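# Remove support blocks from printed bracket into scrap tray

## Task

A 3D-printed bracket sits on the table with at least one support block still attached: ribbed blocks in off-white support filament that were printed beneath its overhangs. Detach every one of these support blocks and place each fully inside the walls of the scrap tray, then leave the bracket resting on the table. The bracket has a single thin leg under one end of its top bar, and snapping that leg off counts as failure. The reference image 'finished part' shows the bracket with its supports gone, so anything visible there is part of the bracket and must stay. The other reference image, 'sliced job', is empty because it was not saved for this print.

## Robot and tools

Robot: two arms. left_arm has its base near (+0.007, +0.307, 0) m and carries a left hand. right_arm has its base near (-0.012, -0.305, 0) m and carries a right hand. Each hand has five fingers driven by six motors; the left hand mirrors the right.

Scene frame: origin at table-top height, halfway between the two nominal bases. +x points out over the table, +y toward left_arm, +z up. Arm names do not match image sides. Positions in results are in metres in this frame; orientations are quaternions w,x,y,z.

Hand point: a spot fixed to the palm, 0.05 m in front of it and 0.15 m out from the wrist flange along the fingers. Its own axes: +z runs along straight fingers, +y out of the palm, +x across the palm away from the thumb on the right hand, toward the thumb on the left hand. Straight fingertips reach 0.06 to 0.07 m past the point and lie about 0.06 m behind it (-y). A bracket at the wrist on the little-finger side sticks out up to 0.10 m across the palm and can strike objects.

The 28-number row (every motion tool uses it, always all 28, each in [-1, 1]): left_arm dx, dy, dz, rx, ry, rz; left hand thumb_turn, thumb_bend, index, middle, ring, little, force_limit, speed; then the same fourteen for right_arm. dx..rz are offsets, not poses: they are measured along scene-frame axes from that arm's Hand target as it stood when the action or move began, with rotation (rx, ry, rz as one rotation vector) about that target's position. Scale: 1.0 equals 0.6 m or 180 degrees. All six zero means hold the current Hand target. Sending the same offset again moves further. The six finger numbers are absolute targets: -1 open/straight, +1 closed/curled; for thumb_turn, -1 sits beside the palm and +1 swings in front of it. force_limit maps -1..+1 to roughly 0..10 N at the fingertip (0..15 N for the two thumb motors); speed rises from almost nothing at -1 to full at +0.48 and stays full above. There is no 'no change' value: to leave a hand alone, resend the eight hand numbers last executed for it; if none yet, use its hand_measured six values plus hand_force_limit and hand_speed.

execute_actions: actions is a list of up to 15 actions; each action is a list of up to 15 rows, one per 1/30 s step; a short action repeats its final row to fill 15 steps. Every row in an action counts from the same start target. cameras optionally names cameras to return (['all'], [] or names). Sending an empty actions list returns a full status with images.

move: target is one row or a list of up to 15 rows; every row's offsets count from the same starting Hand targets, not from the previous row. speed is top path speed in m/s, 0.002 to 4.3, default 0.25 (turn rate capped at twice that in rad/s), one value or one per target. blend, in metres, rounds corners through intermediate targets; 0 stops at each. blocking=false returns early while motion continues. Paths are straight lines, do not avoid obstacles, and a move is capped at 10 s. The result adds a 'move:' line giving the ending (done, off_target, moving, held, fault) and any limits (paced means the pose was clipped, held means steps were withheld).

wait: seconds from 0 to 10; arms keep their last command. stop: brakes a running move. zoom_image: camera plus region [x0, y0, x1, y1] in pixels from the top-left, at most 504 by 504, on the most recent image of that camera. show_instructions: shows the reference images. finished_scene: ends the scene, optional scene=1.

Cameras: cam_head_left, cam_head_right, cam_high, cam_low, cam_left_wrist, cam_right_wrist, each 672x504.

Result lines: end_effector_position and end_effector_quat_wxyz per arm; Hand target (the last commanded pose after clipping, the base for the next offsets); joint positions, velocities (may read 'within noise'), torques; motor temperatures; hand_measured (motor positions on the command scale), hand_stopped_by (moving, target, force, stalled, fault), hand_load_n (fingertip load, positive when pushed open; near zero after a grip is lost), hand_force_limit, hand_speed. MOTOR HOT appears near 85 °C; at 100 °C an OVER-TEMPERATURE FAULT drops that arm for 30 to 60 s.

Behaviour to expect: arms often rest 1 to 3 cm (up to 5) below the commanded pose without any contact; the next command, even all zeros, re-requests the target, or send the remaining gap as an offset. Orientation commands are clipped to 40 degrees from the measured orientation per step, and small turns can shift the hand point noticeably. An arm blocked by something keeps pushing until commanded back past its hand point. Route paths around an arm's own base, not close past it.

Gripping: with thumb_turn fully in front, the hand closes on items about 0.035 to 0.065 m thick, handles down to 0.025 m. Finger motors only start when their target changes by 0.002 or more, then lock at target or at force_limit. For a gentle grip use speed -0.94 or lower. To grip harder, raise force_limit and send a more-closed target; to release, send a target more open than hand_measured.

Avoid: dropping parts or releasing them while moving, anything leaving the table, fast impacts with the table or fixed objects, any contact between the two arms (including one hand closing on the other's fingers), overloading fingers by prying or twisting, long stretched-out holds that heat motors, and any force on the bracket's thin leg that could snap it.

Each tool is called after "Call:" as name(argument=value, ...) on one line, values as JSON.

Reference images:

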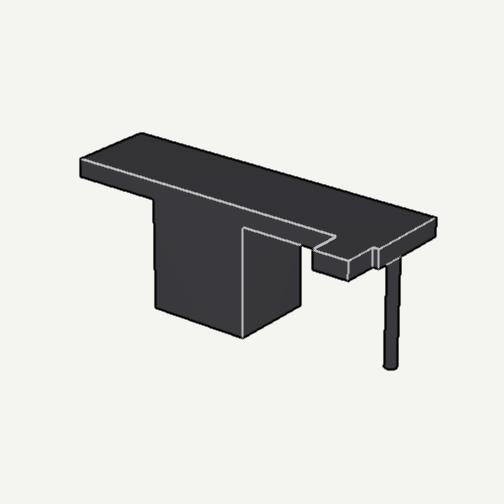

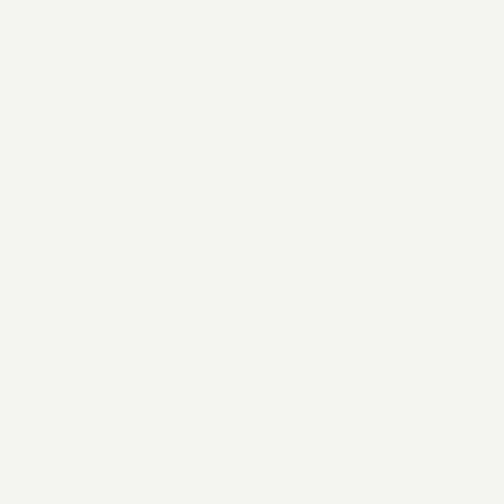

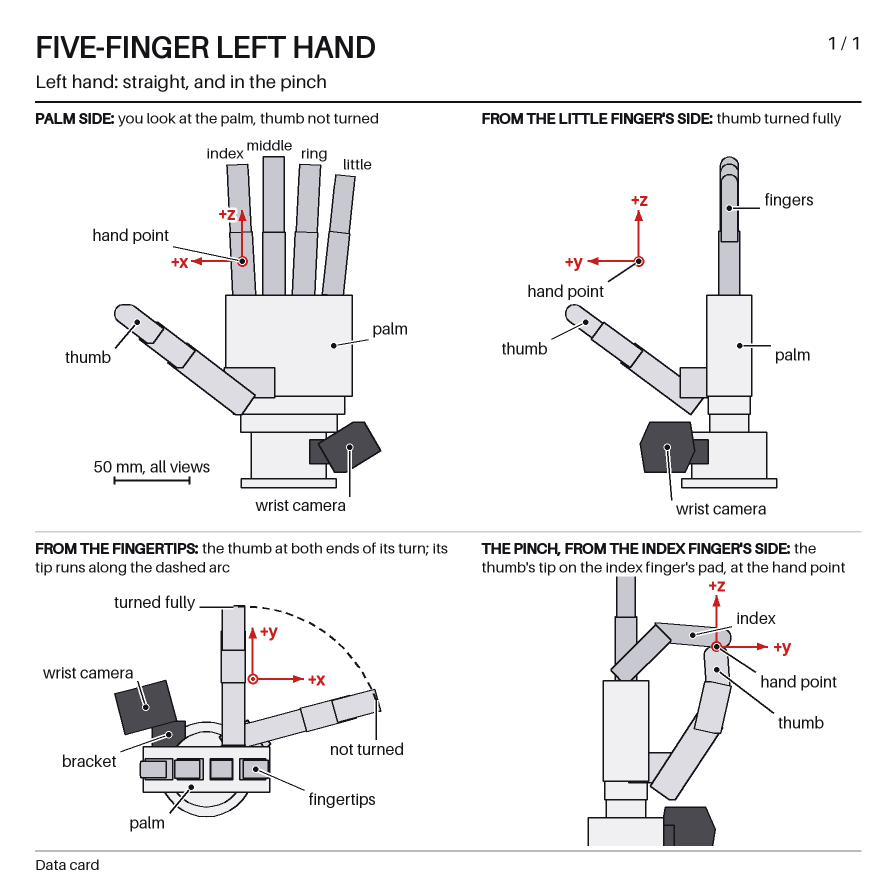

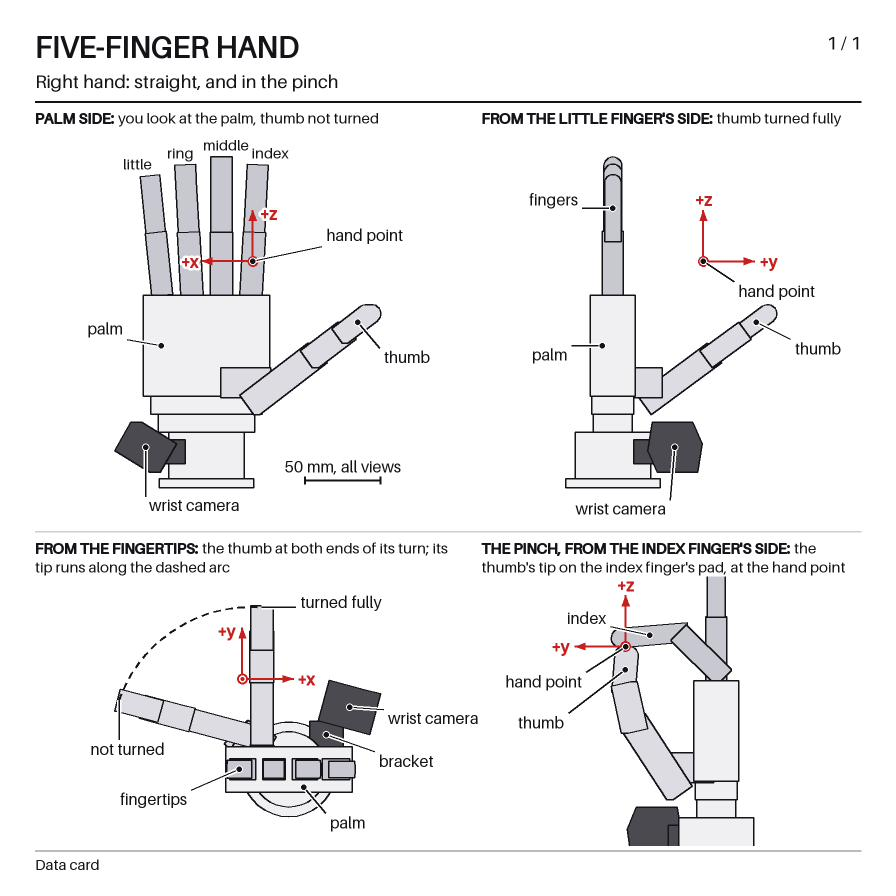

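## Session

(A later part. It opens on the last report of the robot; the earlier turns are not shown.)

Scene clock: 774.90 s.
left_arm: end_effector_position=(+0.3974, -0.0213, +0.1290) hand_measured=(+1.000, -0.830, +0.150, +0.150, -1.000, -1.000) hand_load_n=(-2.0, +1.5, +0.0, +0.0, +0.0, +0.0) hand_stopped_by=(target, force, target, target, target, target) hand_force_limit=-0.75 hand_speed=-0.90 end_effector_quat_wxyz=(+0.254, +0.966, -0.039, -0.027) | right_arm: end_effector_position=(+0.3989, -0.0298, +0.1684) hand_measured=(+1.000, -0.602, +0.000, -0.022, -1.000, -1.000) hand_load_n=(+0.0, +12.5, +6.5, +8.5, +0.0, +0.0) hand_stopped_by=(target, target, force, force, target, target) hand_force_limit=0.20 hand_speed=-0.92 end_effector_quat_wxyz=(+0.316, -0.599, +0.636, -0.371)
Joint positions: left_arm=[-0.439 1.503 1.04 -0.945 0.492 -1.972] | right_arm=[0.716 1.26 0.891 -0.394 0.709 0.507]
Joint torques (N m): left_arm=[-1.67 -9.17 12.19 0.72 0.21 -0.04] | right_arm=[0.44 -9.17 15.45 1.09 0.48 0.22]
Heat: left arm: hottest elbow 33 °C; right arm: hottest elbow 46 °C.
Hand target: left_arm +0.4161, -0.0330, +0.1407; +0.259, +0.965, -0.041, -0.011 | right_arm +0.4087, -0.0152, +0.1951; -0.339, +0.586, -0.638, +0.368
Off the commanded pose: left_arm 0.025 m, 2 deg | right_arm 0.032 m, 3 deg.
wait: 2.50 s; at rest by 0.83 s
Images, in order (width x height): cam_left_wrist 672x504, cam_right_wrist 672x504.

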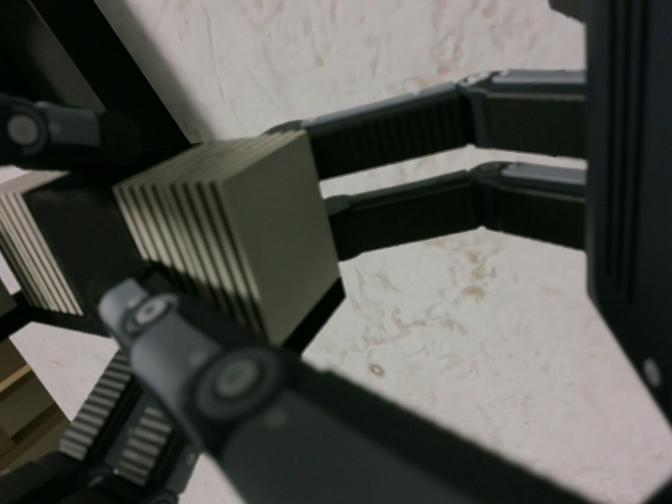

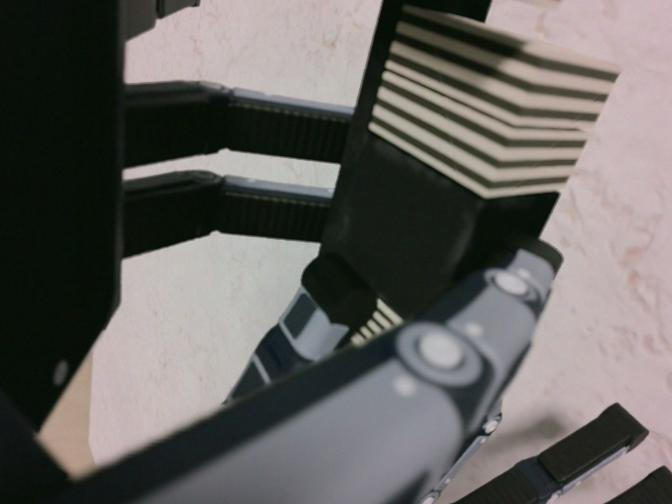

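Call:
zoom_image(camera="cam_left_wrist", region=[0, 60, 400, 460])

Call:
zoom_image(camera="cam_right_wrist", region=[200, 130, 500, 430])

Scaled by 1.260 from the camera's 672x504 image, which has a finer 960x720 frame.

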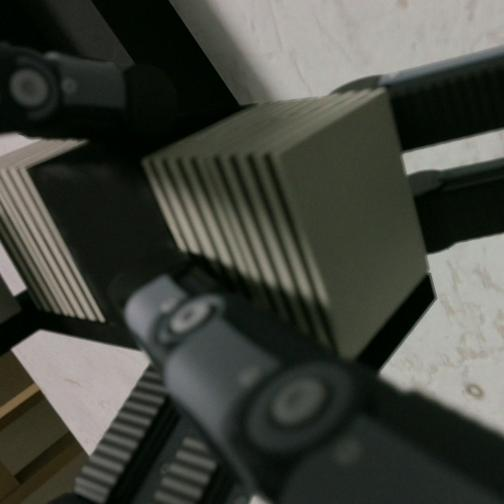

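Scaled by 1.680 from the camera's 672x504 image, which has a finer 960x720 frame.

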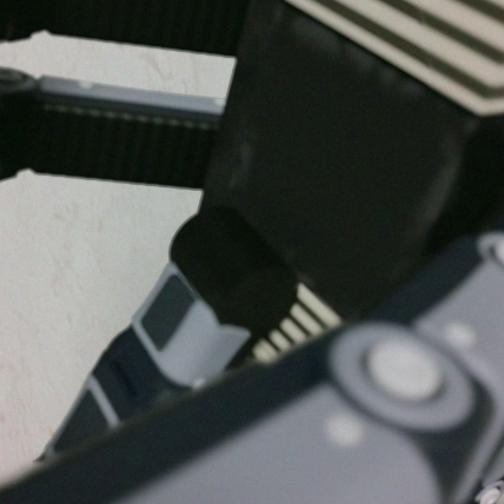

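Call:
move(target=[[0,0.0,0.0,0,0,0,1,-1,-0.4,-0.4,-1,-1,-0.5,-0.2,0,0,0,0,0,0,1,-0.6,0.2,0.2,-1,-1,0.2,-0.92],[0,0.065,-0.007,-0.083,0.0066,0,1,-1,-0.4,-0.4,-1,-1,-0.5,-0.2,0,0,0,0,0,0,1,-0.6,0.2,0.2,-1,-1,0.2,-0.92]], speed=0.08, cameras=["cam_left_wrist","cam_right_wrist","cam_head_left"])

Scene clock: 935.37 s.
left_arm: end_effector_position=(+0.4174, +0.0022, +0.1491) hand_measured=(+1.000, -1.000, -0.400, -0.400, -1.000, -1.000) hand_load_n=(+0.0, +0.0, +0.0, +0.0, +0.0, +0.0) hand_stopped_by=(target, target, target, target, target, target) hand_force_limit=-0.50 hand_speed=-0.20 end_effector_quat_wxyz=(+0.384, +0.922, -0.042, -0.009) | right_arm: end_effector_position=(+0.3999, -0.0288, +0.1704) hand_measured=(+1.000, -0.602, +0.000, -0.022, -1.000, -1.000) hand_load_n=(+0.0, +12.5, +5.5, +7.5, +0.0, +0.0) hand_stopped_by=(target, target, force, force, target, target) hand_force_limit=0.20 hand_speed=-0.92 end_effector_quat_wxyz=(+0.318, -0.597, +0.636, -0.371)
Joint positions: left_arm=[-0.299 1.516 0.973 -0.801 0.762 -1.87] | right_arm=[0.716 1.26 0.895 -0.394 0.709 0.508]
Joint torques (N m): left_arm=[-0.56 -9.29 6.63 0.79 0.62 0.16] | right_arm=[0.38 -9.17 15.2 1.11 0.48 0.21]
Heat: left arm: hottest elbow 33 °C; right arm: hottest elbow 47 °C.
Hand target: left_arm +0.4161, +0.0061, +0.1365; +0.382, +0.923, -0.040, -0.015 | right_arm +0.4088, -0.0151, +0.1952; -0.339, +0.586, -0.638, +0.368
Off the commanded pose: left_arm 0.013 m, 1 deg | right_arm 0.030 m, 3 deg.
move: off_target (left_arm, right_arm)
Images, in order (width x height): cam_head_left 672x504, cam_left_wrist 672x504, cam_right_wrist 672x504.

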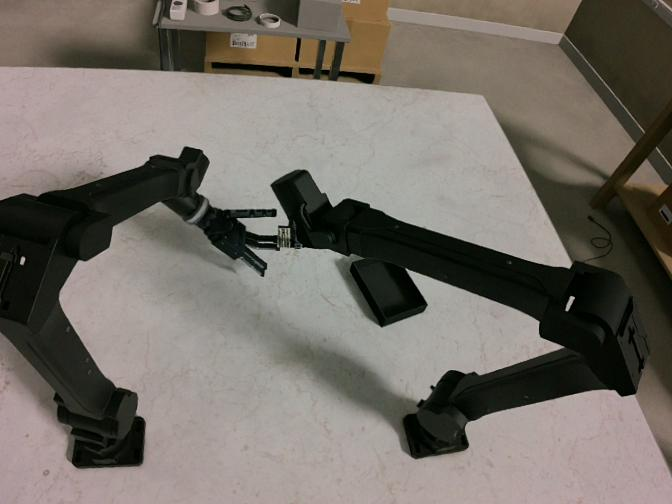

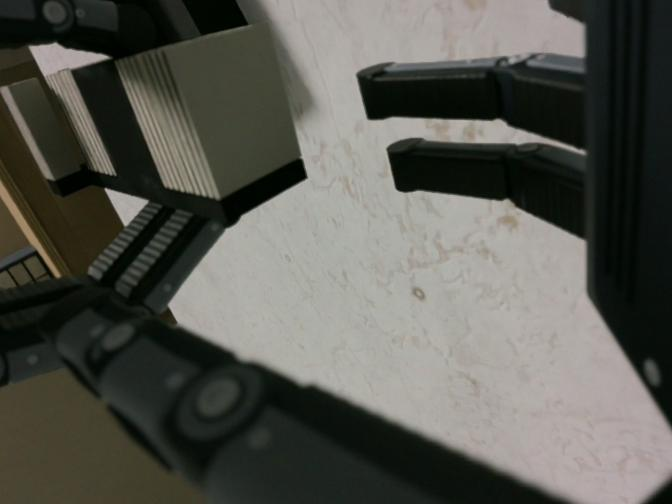

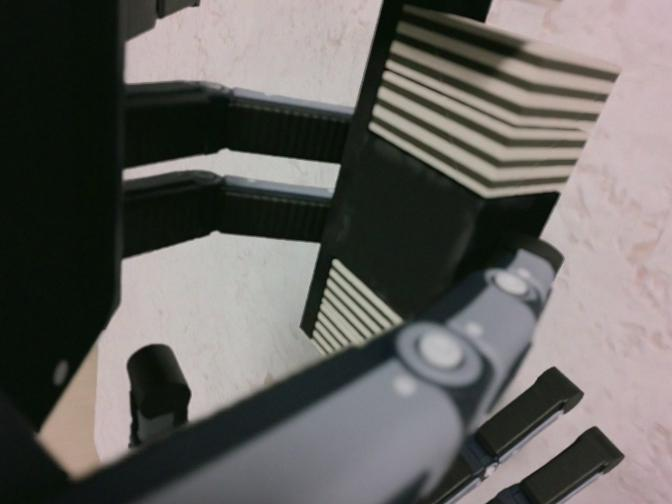

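Call:
zoom_image(camera="cam_left_wrist", region=[0, 0, 440, 330])

Scaled by 1.145 from the camera's 672x504 image, which has a finer 960x720 frame.

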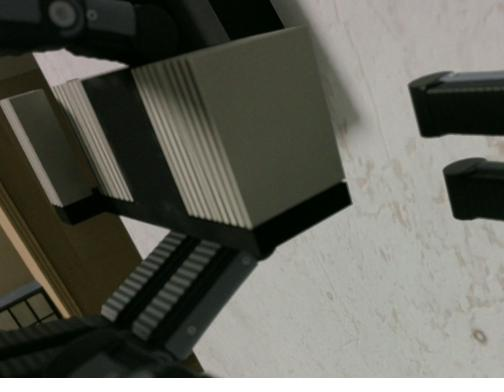

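Call:
move(target=[[-0.01,0.0,-0.022,0,0,0,1,-1,-0.4,-0.4,-1,-1,-0.5,-0.2,0,0,0,0,0,0,1,-0.6,0.2,0.2,-1,-1,0.2,-0.92],[-0.0335,-0.040,-0.022,0,0,0,1,-1,-0.4,-0.4,-1,-1,-0.5,-0.2,0,0,0,0,0,0,1,-0.6,0.2,0.2,-1,-1,0.2,-0.92]], speed=0.05, cameras=["cam_left_wrist","cam_right_wrist","cam_head_left"])

Scene clock: 980.93 s.
left_arm: end_effector_position=(+0.4011, -0.0169, +0.1271) hand_measured=(+1.000, -1.000, -0.400, -0.400, -1.000, -1.000) hand_load_n=(+0.0, +0.0, +0.0, +0.0, +0.5, +0.0) hand_stopped_by=(target, target, target, target, target, target) hand_force_limit=-0.50 hand_speed=-0.20 end_effector_quat_wxyz=(+0.383, +0.923, -0.042, -0.013) | right_arm: end_effector_position=(+0.3999, -0.0288, +0.1704) hand_measured=(+1.000, -0.602, +0.000, -0.022, -1.000, -1.000) hand_load_n=(+0.0, +13.0, +5.5, +8.0, +0.0, +0.0) hand_stopped_by=(target, target, force, force, target, target) hand_force_limit=0.20 hand_speed=-0.92 end_effector_quat_wxyz=(+0.318, -0.597, +0.636, -0.371)
Joint positions: left_arm=[-0.355 1.524 0.912 -0.688 0.749 -1.945] | right_arm=[0.716 1.26 0.895 -0.394 0.709 0.508]
Joint torques (N m): left_arm=[-1.73 -10.64 6.32 0.88 0.47 0] | right_arm=[0.38 -9.17 15.19 1.1 0.48 0.2]
Heat: left arm: hottest elbow 30 °C; right arm: hottest elbow 42 °C.
Hand target: left_arm +0.3960, -0.0180, +0.1232; +0.382, +0.923, -0.040, -0.015 | right_arm +0.4088, -0.0151, +0.1952; -0.339, +0.586, -0.638, +0.368
Off the commanded pose: left_arm 0.006 m, 0 deg | right_arm 0.030 m, 3 deg.
move: off_target (right_arm)
Images, in order (width x height): cam_head_left 672x504, cam_left_wrist 672x504, cam_right_wrist 672x504.

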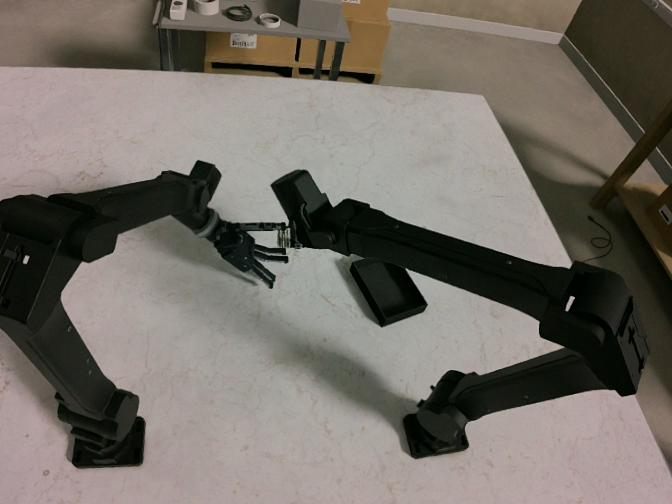

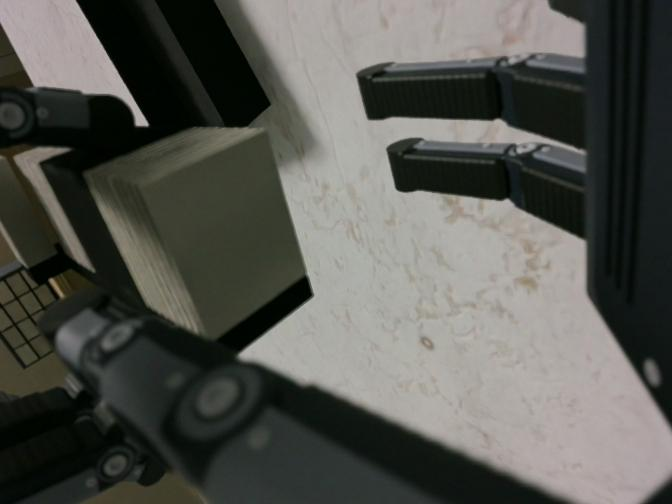

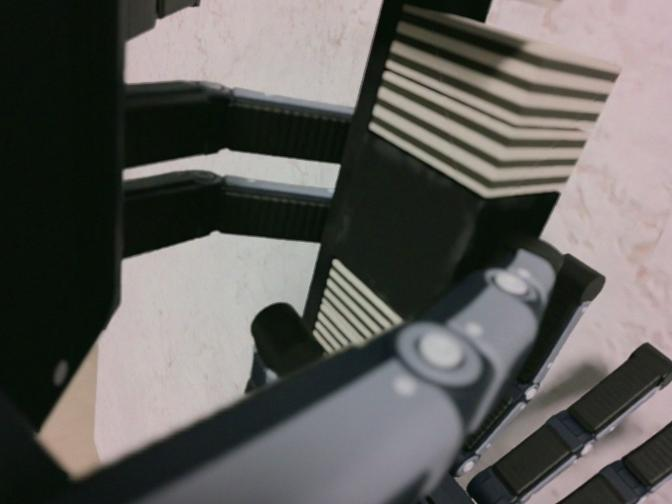

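Call:
move(target=[-0.012,0.0,-0.005,0,0,0,1,-1,-0.4,-0.4,-1,-1,-0.5,-0.2,0,0,0,0,0,0,1,-0.6,0.2,0.2,-1,-1,0.2,-0.92], speed=0.05)

Scene clock: 995.80 s.
left_arm: end_effector_position=(+0.3945, -0.0162, +0.1222) hand_measured=(+1.000, -1.000, -0.400, -0.400, -1.000, -1.000) hand_load_n=(+0.0, -0.5, +0.0, +0.0, +0.0, +0.0) hand_stopped_by=(target, target, target, target, target, target) hand_force_limit=-0.50 hand_speed=-0.20 end_effector_quat_wxyz=(+0.383, +0.923, -0.040, -0.014) | right_arm: end_effector_position=(+0.3999, -0.0288, +0.1704) hand_measured=(+1.000, -0.602, +0.000, -0.022, -1.000, -1.000) hand_load_n=(-0.5, +13.0, +5.5, +8.0, +0.0, +0.0) hand_stopped_by=(target, target, force, force, target, target) hand_force_limit=0.20 hand_speed=-0.92 end_effector_quat_wxyz=(+0.318, -0.597, +0.636, -0.371)
Joint positions: left_arm=[-0.36 1.516 0.888 -0.671 0.748 -1.954] | right_arm=[0.716 1.26 0.895 -0.394 0.709 0.508]
Joint torques (N m): left_arm=[-1.9 -10.64 6.26 0.81 0.46 -0.04] | right_arm=[0.44 -9.17 15.2 1.1 0.47 0.21]
Heat: left arm: hottest elbow 30 °C; right arm: hottest elbow 42 °C.
Hand target: left_arm +0.3886, -0.0180, +0.1202; +0.382, +0.923, -0.040, -0.015 | right_arm +0.4088, -0.0151, +0.1952; -0.339, +0.586, -0.638, +0.368
Off the commanded pose: left_arm 0.006 m, 0 deg | right_arm 0.030 m, 3 deg.
move: off_target (right_arm)

Call:
execute_actions(actions=[[[0,0,0,0,0,0,1,-0.3,0.4,0.4,-1,-1,-0.7,-0.9,0,0,0,0,0,0,1,-0.6,0.2,0.2,-1,-1,0.2,-0.92]]])

Call:
wait(seconds=2.5, cameras=["cam_left_wrist","cam_right_wrist"])

Scene clock: 1004.13 s.
left_arm: end_effector_position=(+0.3947, -0.0170, +0.1272) hand_measured=(+1.000, -0.806, +0.372, +0.270, -1.000, -1.000) hand_load_n=(+0.0, +5.0, +2.0, +1.0, -0.5, +0.0) hand_stopped_by=(target, force, force, force, target, target) hand_force_limit=-0.70 hand_speed=-0.90 end_effector_quat_wxyz=(+0.386, +0.922, -0.042, -0.009) | right_arm: end_effector_position=(+0.3998, -0.0288, +0.1703) hand_measured=(+1.000, -0.602, +0.000, -0.022, -1.000, -1.000) hand_load_n=(-0.5, +13.0, +5.5, +8.0, +0.0, +0.0) hand_stopped_by=(target, target, force, force, target, target) hand_force_limit=0.20 hand_speed=-0.92 end_effector_quat_wxyz=(+0.318, -0.598, +0.636, -0.371)
Joint positions: left_arm=[-0.361 1.507 0.888 -0.667 0.75 -1.955] | right_arm=[0.716 1.26 0.895 -0.395 0.708 0.508]
Joint torques (N m): left_arm=[-1.79 -10.05 6.31 0.77 0.35 -0.02] | right_arm=[0.38 -9.17 15.19 1.14 0.49 0.21]
Heat: left arm: hottest elbow 30 °C; right arm: hottest elbow 42 °C.
Hand target: left_arm +0.3889, -0.0180, +0.1202; +0.382, +0.923, -0.040, -0.015 | right_arm +0.4088, -0.0151, +0.1952; -0.339, +0.586, -0.638, +0.368
Off the commanded pose: left_arm 0.009 m, 1 deg | right_arm 0.030 m, 3 deg.

Scene clock: 1006.63 s.
left_arm: end_effector_position=(+0.3947, -0.0170, +0.1272) hand_measured=(+1.000, -0.806, +0.372, +0.270, -1.000, -1.000) hand_load_n=(-0.5, +4.5, +2.5, +1.0, +0.0, +0.5) hand_stopped_by=(target, force, force, force, target, target) hand_force_limit=-0.70 hand_speed=-0.90 end_effector_quat_wxyz=(+0.386, +0.922, -0.042, -0.009) | right_arm: end_effector_position=(+0.3998, -0.0288, +0.1703) hand_measured=(+1.000, -0.602, +0.000, -0.022, -1.000, -1.000) hand_load_n=(+0.0, +13.0, +5.5, +8.0, +0.0, +0.0) hand_stopped_by=(target, target, force, force, target, target) hand_force_limit=0.20 hand_speed=-0.92 end_effector_quat_wxyz=(+0.318, -0.598, +0.636, -0.371)
Joint positions: left_arm=[-0.361 1.507 0.888 -0.667 0.75 -1.955] | right_arm=[0.716 1.26 0.895 -0.395 0.708 0.508]
Joint torques (N m): left_arm=[-1.79 -9.93 6.32 0.79 0.35 -0.02] | right_arm=[0.44 -9.17 15.17 1.11 0.49 0.21]
Heat: left arm: hottest elbow 30 °C; right arm: hottest elbow 42 °C.
Hand target: left_arm +0.3889, -0.0180, +0.1202; +0.382, +0.923, -0.040, -0.015 | right_arm +0.4088, -0.0151, +0.1952; -0.339, +0.586, -0.638, +0.368
Off the commanded pose: left_arm 0.009 m, 1 deg | right_arm 0.030 m, 3 deg.
wait: 2.50 s; at rest by 0.17 s
Images, in order (width x height): cam_left_wrist 672x504, cam_right_wrist 672x504.

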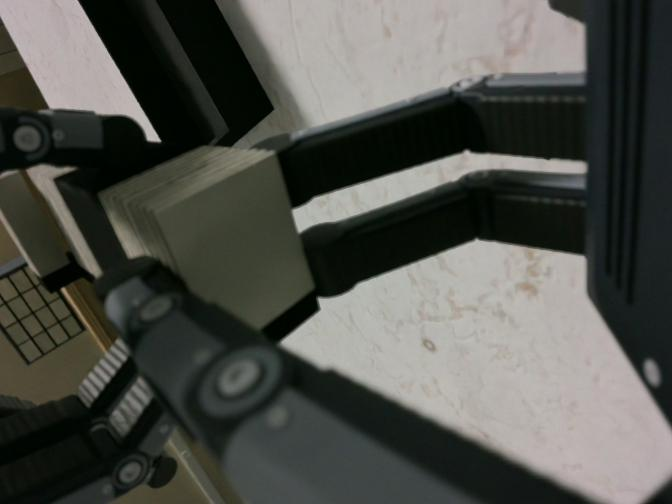

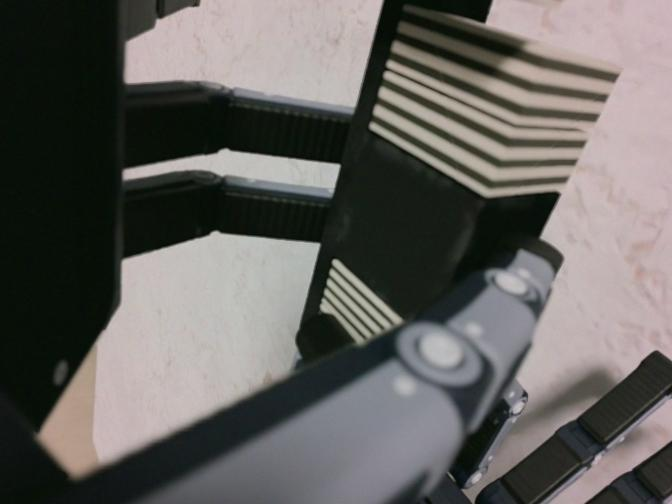

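Call:
zoom_image(camera="cam_left_wrist", region=[30, 90, 380, 390])

Call:
zoom_image(camera="cam_right_wrist", region=[260, 210, 460, 410])

Scaled by 1.440 from the camera's 672x504 image, which has a finer 960x720 frame.

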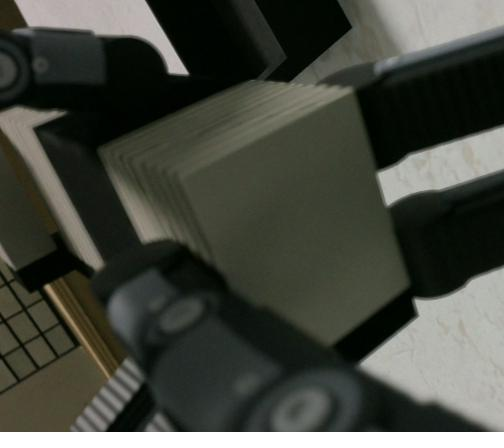

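Scaled by 2.520 from the camera's 672x504 image, which has a finer 960x720 frame.

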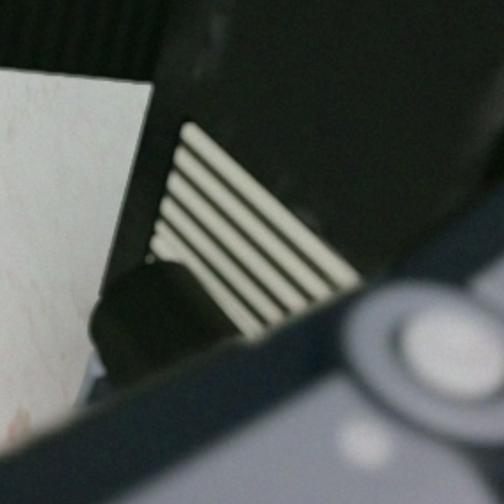

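Call:
execute_actions(actions=[[[0,0,0,0,0,0,1,-0.3,0.7,0.6,-1,-1,0.0,-0.92,0,0,0,0,0,0,1,-0.6,0.2,0.2,-1,-1,0.2,-0.92]]])

Call:
wait(seconds=2, cameras=["cam_left_wrist","cam_right_wrist"])

Scene clock: 1029.83 s.
left_arm: end_effector_position=(+0.3944, -0.0174, +0.1275) hand_measured=(+1.000, -0.806, +0.408, +0.304, -1.000, -1.000) hand_load_n=(+3.0, +13.0, +4.5, +5.0, +0.0, +0.0) hand_stopped_by=(target, force, force, force, target, target) hand_force_limit=0.00 hand_speed=-0.92 end_effector_quat_wxyz=(+0.387, +0.921, -0.043, -0.010) | right_arm: end_effector_position=(+0.3998, -0.0284, +0.1703) hand_measured=(+1.000, -0.602, +0.000, -0.022, -1.000, -1.000) hand_load_n=(-0.5, +12.5, +5.5, +7.5, +0.0, +0.0) hand_stopped_by=(target, target, force, force, target, target) hand_force_limit=0.20 hand_speed=-0.92 end_effector_quat_wxyz=(+0.318, -0.597, +0.637, -0.370)
Joint positions: left_arm=[-0.361 1.507 0.888 -0.667 0.753 -1.955] | right_arm=[0.716 1.26 0.895 -0.395 0.707 0.512]
Joint torques (N m): left_arm=[-1.79 -9.99 6.3 0.75 0.26 -0.03] | right_arm=[0.44 -9.17 15.19 1.13 0.53 0.16]
Heat: left arm: hottest elbow 29 °C; right arm: hottest elbow 42 °C.
Hand target: left_arm +0.3888, -0.0181, +0.1203; +0.382, +0.923, -0.040, -0.015 | right_arm +0.4088, -0.0151, +0.1952; -0.339, +0.586, -0.638, +0.368
Off the commanded pose: left_arm 0.009 m, 1 deg | right_arm 0.030 m, 3 deg.

Scene clock: 1031.83 s.
left_arm: end_effector_position=(+0.3944, -0.0174, +0.1275) hand_measured=(+1.000, -0.806, +0.408, +0.304, -1.000, -1.000) hand_load_n=(+3.0, +13.0, +5.0, +5.0, +0.0, +0.0) hand_stopped_by=(target, force, force, force, target, target) hand_force_limit=0.00 hand_speed=-0.92 end_effector_quat_wxyz=(+0.387, +0.921, -0.043, -0.010) | right_arm: end_effector_position=(+0.3998, -0.0284, +0.1703) hand_measured=(+1.000, -0.602, +0.000, -0.022, -1.000, -1.000) hand_load_n=(-0.5, +12.5, +6.0, +7.0, +0.0, +0.0) hand_stopped_by=(target, target, force, force, target, target) hand_force_limit=0.20 hand_speed=-0.92 end_effector_quat_wxyz=(+0.318, -0.597, +0.637, -0.370)
Joint positions: left_arm=[-0.361 1.507 0.888 -0.667 0.753 -1.955] | right_arm=[0.716 1.26 0.895 -0.395 0.707 0.512]
Joint torques (N m): left_arm=[-1.73 -9.99 6.31 0.77 0.26 -0.02] | right_arm=[0.44 -9.11 15.19 1.13 0.53 0.16]
Heat: left arm: hottest elbow 29 °C; right arm: hottest elbow 42 °C.
Hand target: left_arm +0.3888, -0.0181, +0.1203; +0.382, +0.923, -0.040, -0.015 | right_arm +0.4088, -0.0151, +0.1952; -0.339, +0.586, -0.638, +0.368
Off the commanded pose: left_arm 0.009 m, 1 deg | right_arm 0.030 m, 3 deg.
wait: 2.00 s; at rest by 0.17 s
Images, in order (width x height): cam_left_wrist 672x504, cam_right_wrist 672x504.

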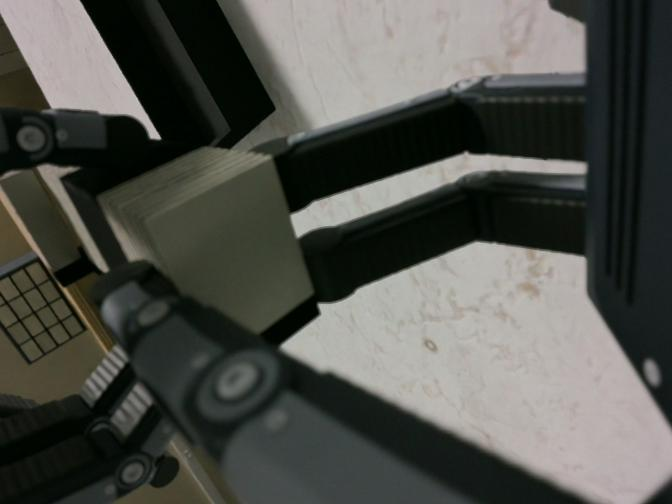

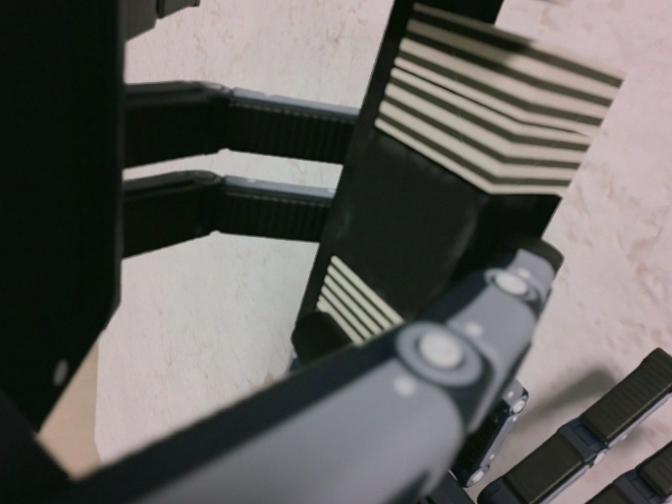

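Call:
move(target=[-0.02,0.0,0,0,0,0,1,-0.3,0.7,0.6,-1,-1,0.0,-0.92,0,0,0,0,0,0,1,-0.6,0.2,0.2,-1,-1,0.2,-0.92], speed=0.03, cameras=["cam_left_wrist","cam_right_wrist"])

Scene clock: 1040.90 s.
left_arm: end_effector_position=(+0.3903, -0.0142, +0.1272) hand_measured=(+1.000, -0.806, +0.408, +0.304, -1.000, -1.000) hand_load_n=(+4.0, +13.0, +5.0, +5.0, +0.5, +0.0) hand_stopped_by=(target, force, force, force, target, target) hand_force_limit=0.00 hand_speed=-0.92 end_effector_quat_wxyz=(+0.386, +0.922, -0.033, -0.007) | right_arm: end_effector_position=(+0.3977, -0.0264, +0.1697) hand_measured=(+1.000, -0.602, +0.000, -0.022, -1.000, -1.000) hand_load_n=(-2.5, +13.0, +3.5, +7.5, -0.5, +0.0) hand_stopped_by=(target, target, force, force, target, target) hand_force_limit=0.20 hand_speed=-0.92 end_effector_quat_wxyz=(+0.318, -0.599, +0.636, -0.368)
Joint positions: left_arm=[-0.362 1.485 0.863 -0.649 0.745 -1.981] | right_arm=[0.721 1.26 0.895 -0.398 0.705 0.512]
Joint torques (N m): left_arm=[-2.49 -10.17 5.65 0.64 0.43 0.1] | right_arm=[0.03 -9.17 15.19 1.26 0.62 0.16]
Heat: left arm: hottest elbow 29 °C; right arm: hottest elbow 42 °C.
Hand target: left_arm +0.3769, -0.0180, +0.1203; +0.382, +0.923, -0.040, -0.015 | right_arm +0.4088, -0.0150, +0.1952; -0.339, +0.586, -0.638, +0.368
Off the commanded pose: left_arm 0.016 m, 1 deg | right_arm 0.030 m, 3 deg.
move: off_target (left_arm, right_arm)
Images, in order (width x height): cam_left_wrist 672x504, cam_right_wrist 672x504.

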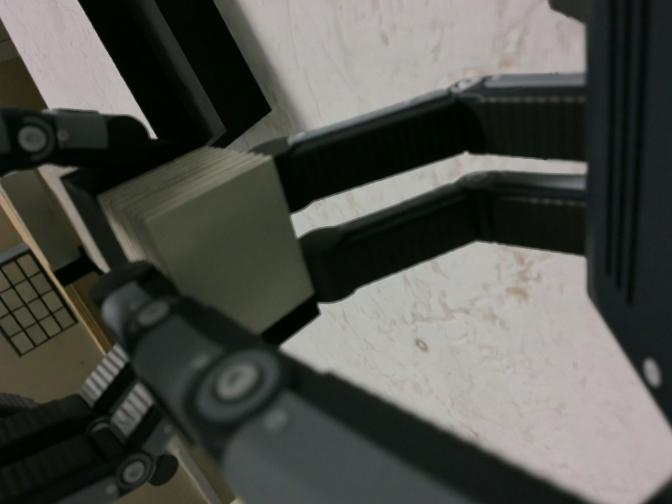

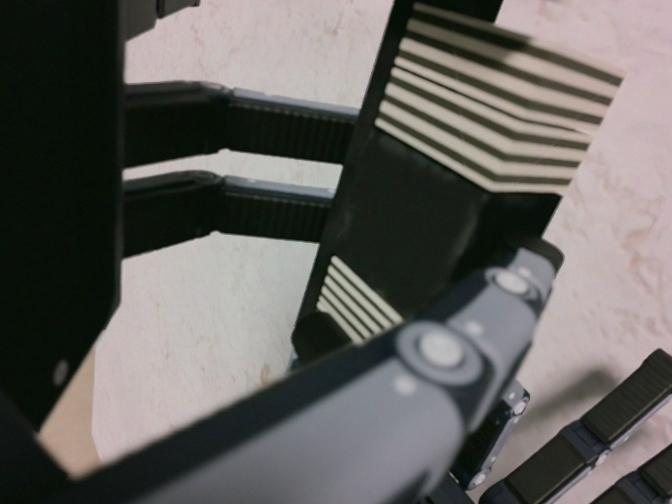

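Call:
move(target=[-0.025,0.0,0,0,0,0,1,-0.3,0.7,0.6,-1,-1,0.0,-0.92,0,0,0,0,0,0,1,-0.6,0.2,0.2,-1,-1,0.2,-0.92], speed=0.03, cameras=["cam_left_wrist","cam_right_wrist"])

Scene clock: 1047.40 s.
left_arm: end_effector_position=(+0.3838, -0.0106, +0.1263) hand_measured=(+1.000, -0.806, +0.408, +0.304, -1.000, -1.000) hand_load_n=(+5.0, +13.0, +4.5, +4.0, +0.0, +0.0) hand_stopped_by=(target, force, force, force, target, target) hand_force_limit=0.00 hand_speed=-0.92 end_effector_quat_wxyz=(+0.383, +0.923, -0.020, -0.004) | right_arm: end_effector_position=(+0.3934, -0.0226, +0.1682) hand_measured=(+1.000, -0.602, +0.000, -0.022, -1.000, -1.000) hand_load_n=(-5.0, +13.5, +1.5, +7.0, +0.0, +0.0) hand_stopped_by=(target, target, force, force, target, target) hand_force_limit=0.20 hand_speed=-0.92 end_effector_quat_wxyz=(+0.318, -0.606, +0.632, -0.364)
Joint positions: left_arm=[-0.366 1.455 0.829 -0.625 0.732 -2.02] | right_arm=[0.73 1.26 0.895 -0.406 0.699 0.512]
Joint torques (N m): left_arm=[-3.19 -10.17 5.33 0.47 0.77 0.3] | right_arm=[-0.62 -9.17 15.16 1.58 0.85 0.17]
Heat: left arm: hottest elbow 29 °C; right arm: hottest elbow 42 °C.
Hand target: left_arm +0.3619, -0.0179, +0.1203; +0.382, +0.923, -0.040, -0.015 | right_arm +0.4088, -0.0150, +0.1953; -0.339, +0.586, -0.638, +0.368
Off the commanded pose: left_arm 0.024 m, 3 deg | right_arm 0.032 m, 3 deg.
move: off_target (left_arm, right_arm)
Images, in order (width x height): cam_left_wrist 672x504, cam_right_wrist 672x504.

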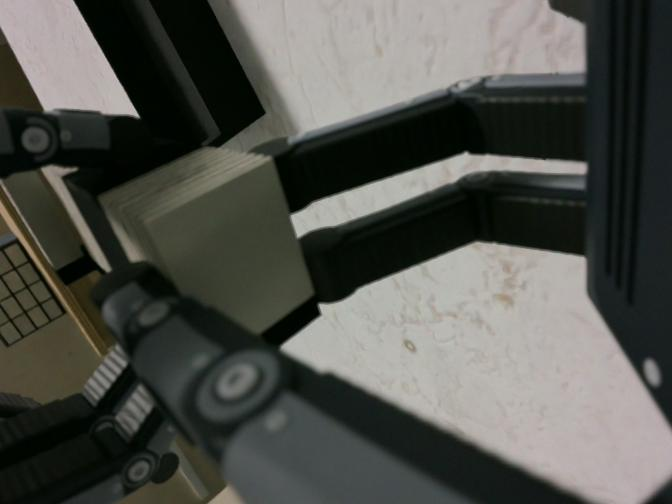

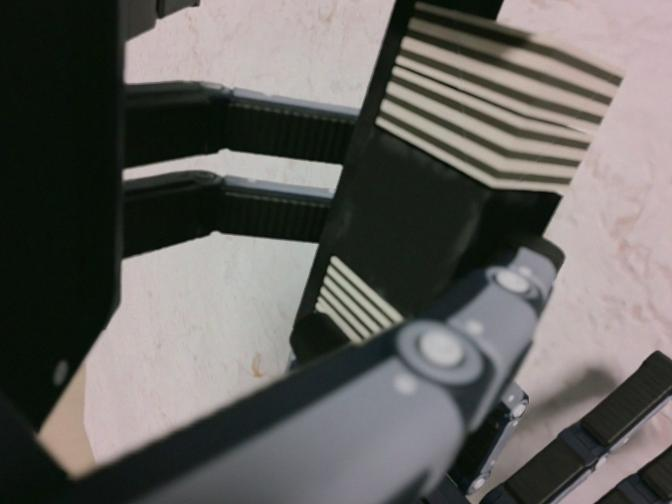

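Call:
move(target=[[0.04,0.0,0,0,0,0,1,-0.3,0.7,0.6,-1,-1,0.0,-0.92,0,0,0,0,0,0,1,-0.6,0.2,0.2,-1,-1,0.2,-0.92],[0.04,0.035,0,0,0,0,1,-0.3,0.7,0.6,-1,-1,0.0,-0.92,0,0,0,0,0,0,1,-0.6,0.2,0.2,-1,-1,0.2,-0.92]], speed=0.03, cameras=["cam_left_wrist","cam_right_wrist"])

Scene clock: 1091.00 s.
left_arm: end_effector_position=(+0.3803, -0.0016, +0.1233) hand_measured=(+1.000, -0.806, +0.408, +0.304, -1.000, -1.000) hand_load_n=(+5.0, +13.5, +2.5, +5.0, +0.0, +0.0) hand_stopped_by=(target, force, force, force, target, target) hand_force_limit=0.00 hand_speed=-0.92 end_effector_quat_wxyz=(+0.388, +0.921, -0.035, -0.015) | right_arm: end_effector_position=(+0.3885, -0.0162, +0.1670) hand_measured=(+1.000, -0.602, +0.000, -0.022, -1.000, -1.000) hand_load_n=(+1.0, +14.0, +5.0, +5.5, +0.0, +0.0) hand_stopped_by=(target, target, force, force, target, target) hand_force_limit=0.20 hand_speed=-0.92 end_effector_quat_wxyz=(-0.321, +0.609, -0.632, +0.355)
Joint positions: left_arm=[-0.336 1.472 0.837 -0.678 0.762 -1.936] | right_arm=[0.742 1.26 0.895 -0.412 0.688 0.526]
Joint torques (N m): left_arm=[-0.15 -8.12 8.77 -0.34 0.36 0.4] | right_arm=[-1.44 -9.23 15.12 1.78 1.27 0.04]
Heat: left arm: hottest elbow 28 °C; right arm: hottest elbow 43 °C.
Hand target: left_arm +0.3858, +0.0030, +0.1202; +0.382, +0.923, -0.040, -0.015 | right_arm +0.4087, -0.0150, +0.1953; -0.339, +0.586, -0.638, +0.368
Off the commanded pose: left_arm 0.008 m, 1 deg | right_arm 0.035 m, 4 deg.
move: off_target (right_arm)
Images, in order (width x height): cam_left_wrist 672x504, cam_right_wrist 672x504.

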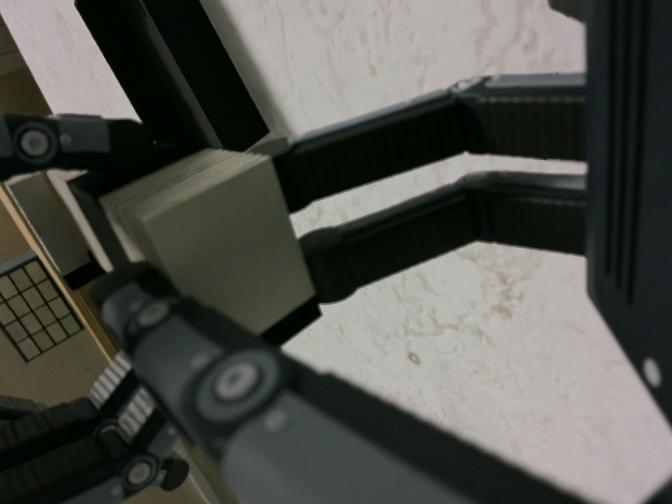

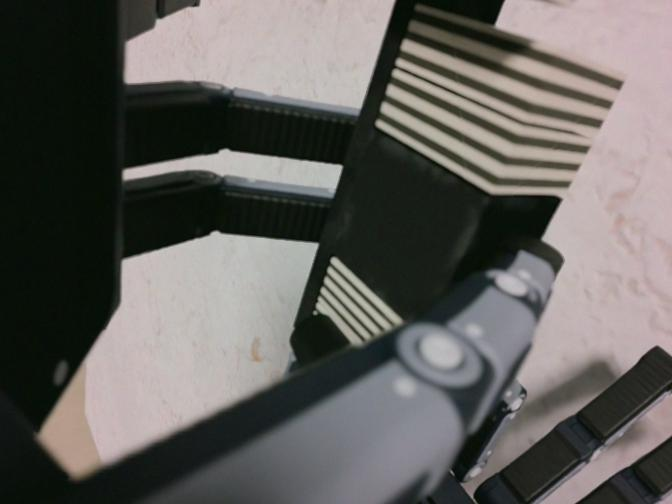

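Call:
move(target=[0.0,0.03,0,0,0,0,1,-0.3,0.7,0.6,-1,-1,0.0,-0.92,0.0,-0.03,0,0,0,0,1,-0.6,0.2,0.2,-1,-1,0.2,-0.92], speed=0.03, cameras=["cam_left_wrist","cam_right_wrist"])

Scene clock: 1097.80 s.
left_arm: end_effector_position=(+0.3812, +0.0192, +0.1199) hand_measured=(+1.000, -0.806, +0.408, +0.304, -1.000, -1.000) hand_load_n=(+4.5, +13.0, +2.5, +3.5, +0.0, +0.0) hand_stopped_by=(target, force, force, force, target, target) hand_force_limit=0.00 hand_speed=-0.92 end_effector_quat_wxyz=(+0.382, +0.923, -0.040, -0.016) | right_arm: end_effector_position=(+0.4013, -0.0362, +0.1826) hand_measured=(+1.000, -0.602, +0.000, -0.022, -1.000, -1.000) hand_load_n=(+0.0, +12.0, +5.0, +7.5, +0.0, +0.0) hand_stopped_by=(target, target, force, force, target, target) hand_force_limit=0.20 hand_speed=-0.92 end_effector_quat_wxyz=(+0.326, -0.592, +0.640, -0.366)
Joint positions: left_arm=[-0.284 1.473 0.837 -0.737 0.766 -1.851] | right_arm=[0.694 1.228 0.895 -0.403 0.686 0.502]
Joint torques (N m): left_arm=[-0.62 -8.59 8.29 0.06 0.61 0.16] | right_arm=[-0.5 -8.88 12.6 2.18 0.37 -0.02]
Heat: left arm: hottest elbow 29 °C; right arm: hottest elbow 43 °C.
Hand target: left_arm +0.3858, +0.0211, +0.1202; +0.382, +0.923, -0.040, -0.015 | right_arm +0.4087, -0.0329, +0.1953; -0.339, +0.586, -0.638, +0.368
Off the commanded pose: left_arm 0.005 m, 0 deg | right_arm 0.015 m, 2 deg.
move: off_target (right_arm)
Images, in order (width x height): cam_left_wrist 672x504, cam_right_wrist 672x504.

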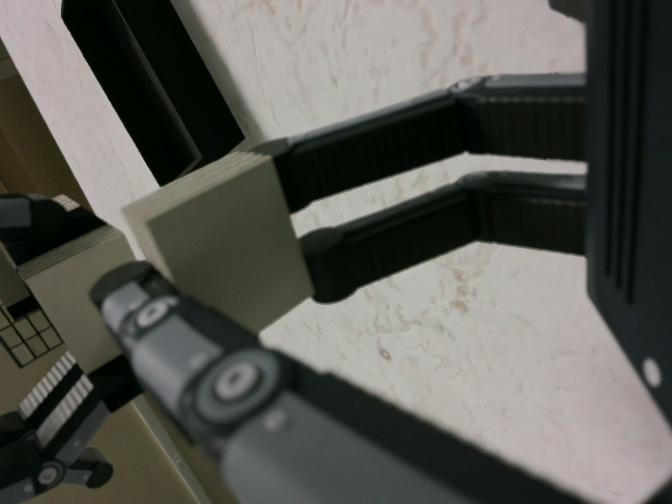

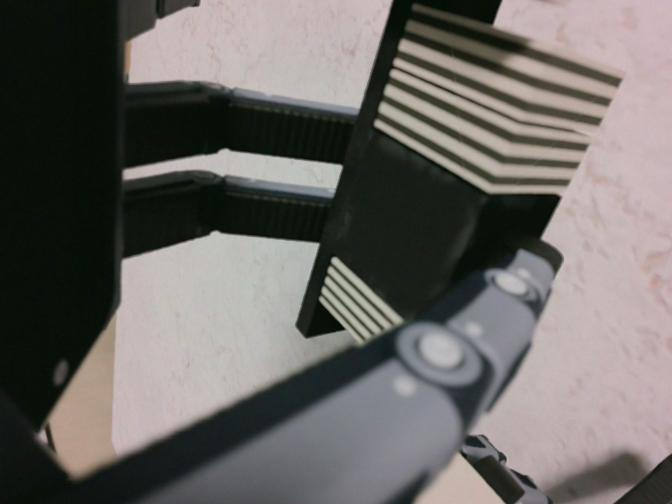

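Call:
zoom_image(camera="cam_left_wrist", region=[0, 120, 360, 400])

Call:
zoom_image(camera="cam_right_wrist", region=[270, 0, 670, 360])

Scaled by 1.400 from the camera's 672x504 image, which has a finer 960x720 frame.

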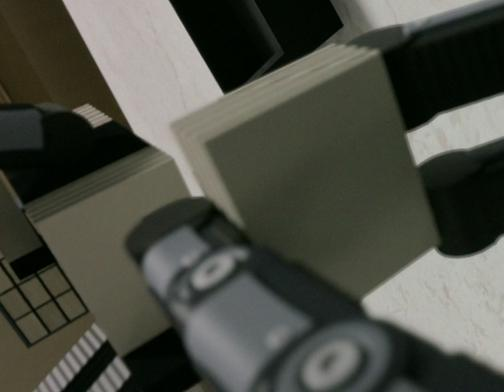

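Scaled by 1.260 from the camera's 672x504 image, which has a finer 960x720 frame.

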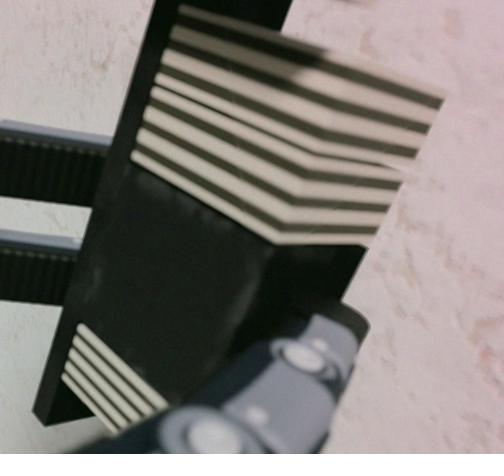

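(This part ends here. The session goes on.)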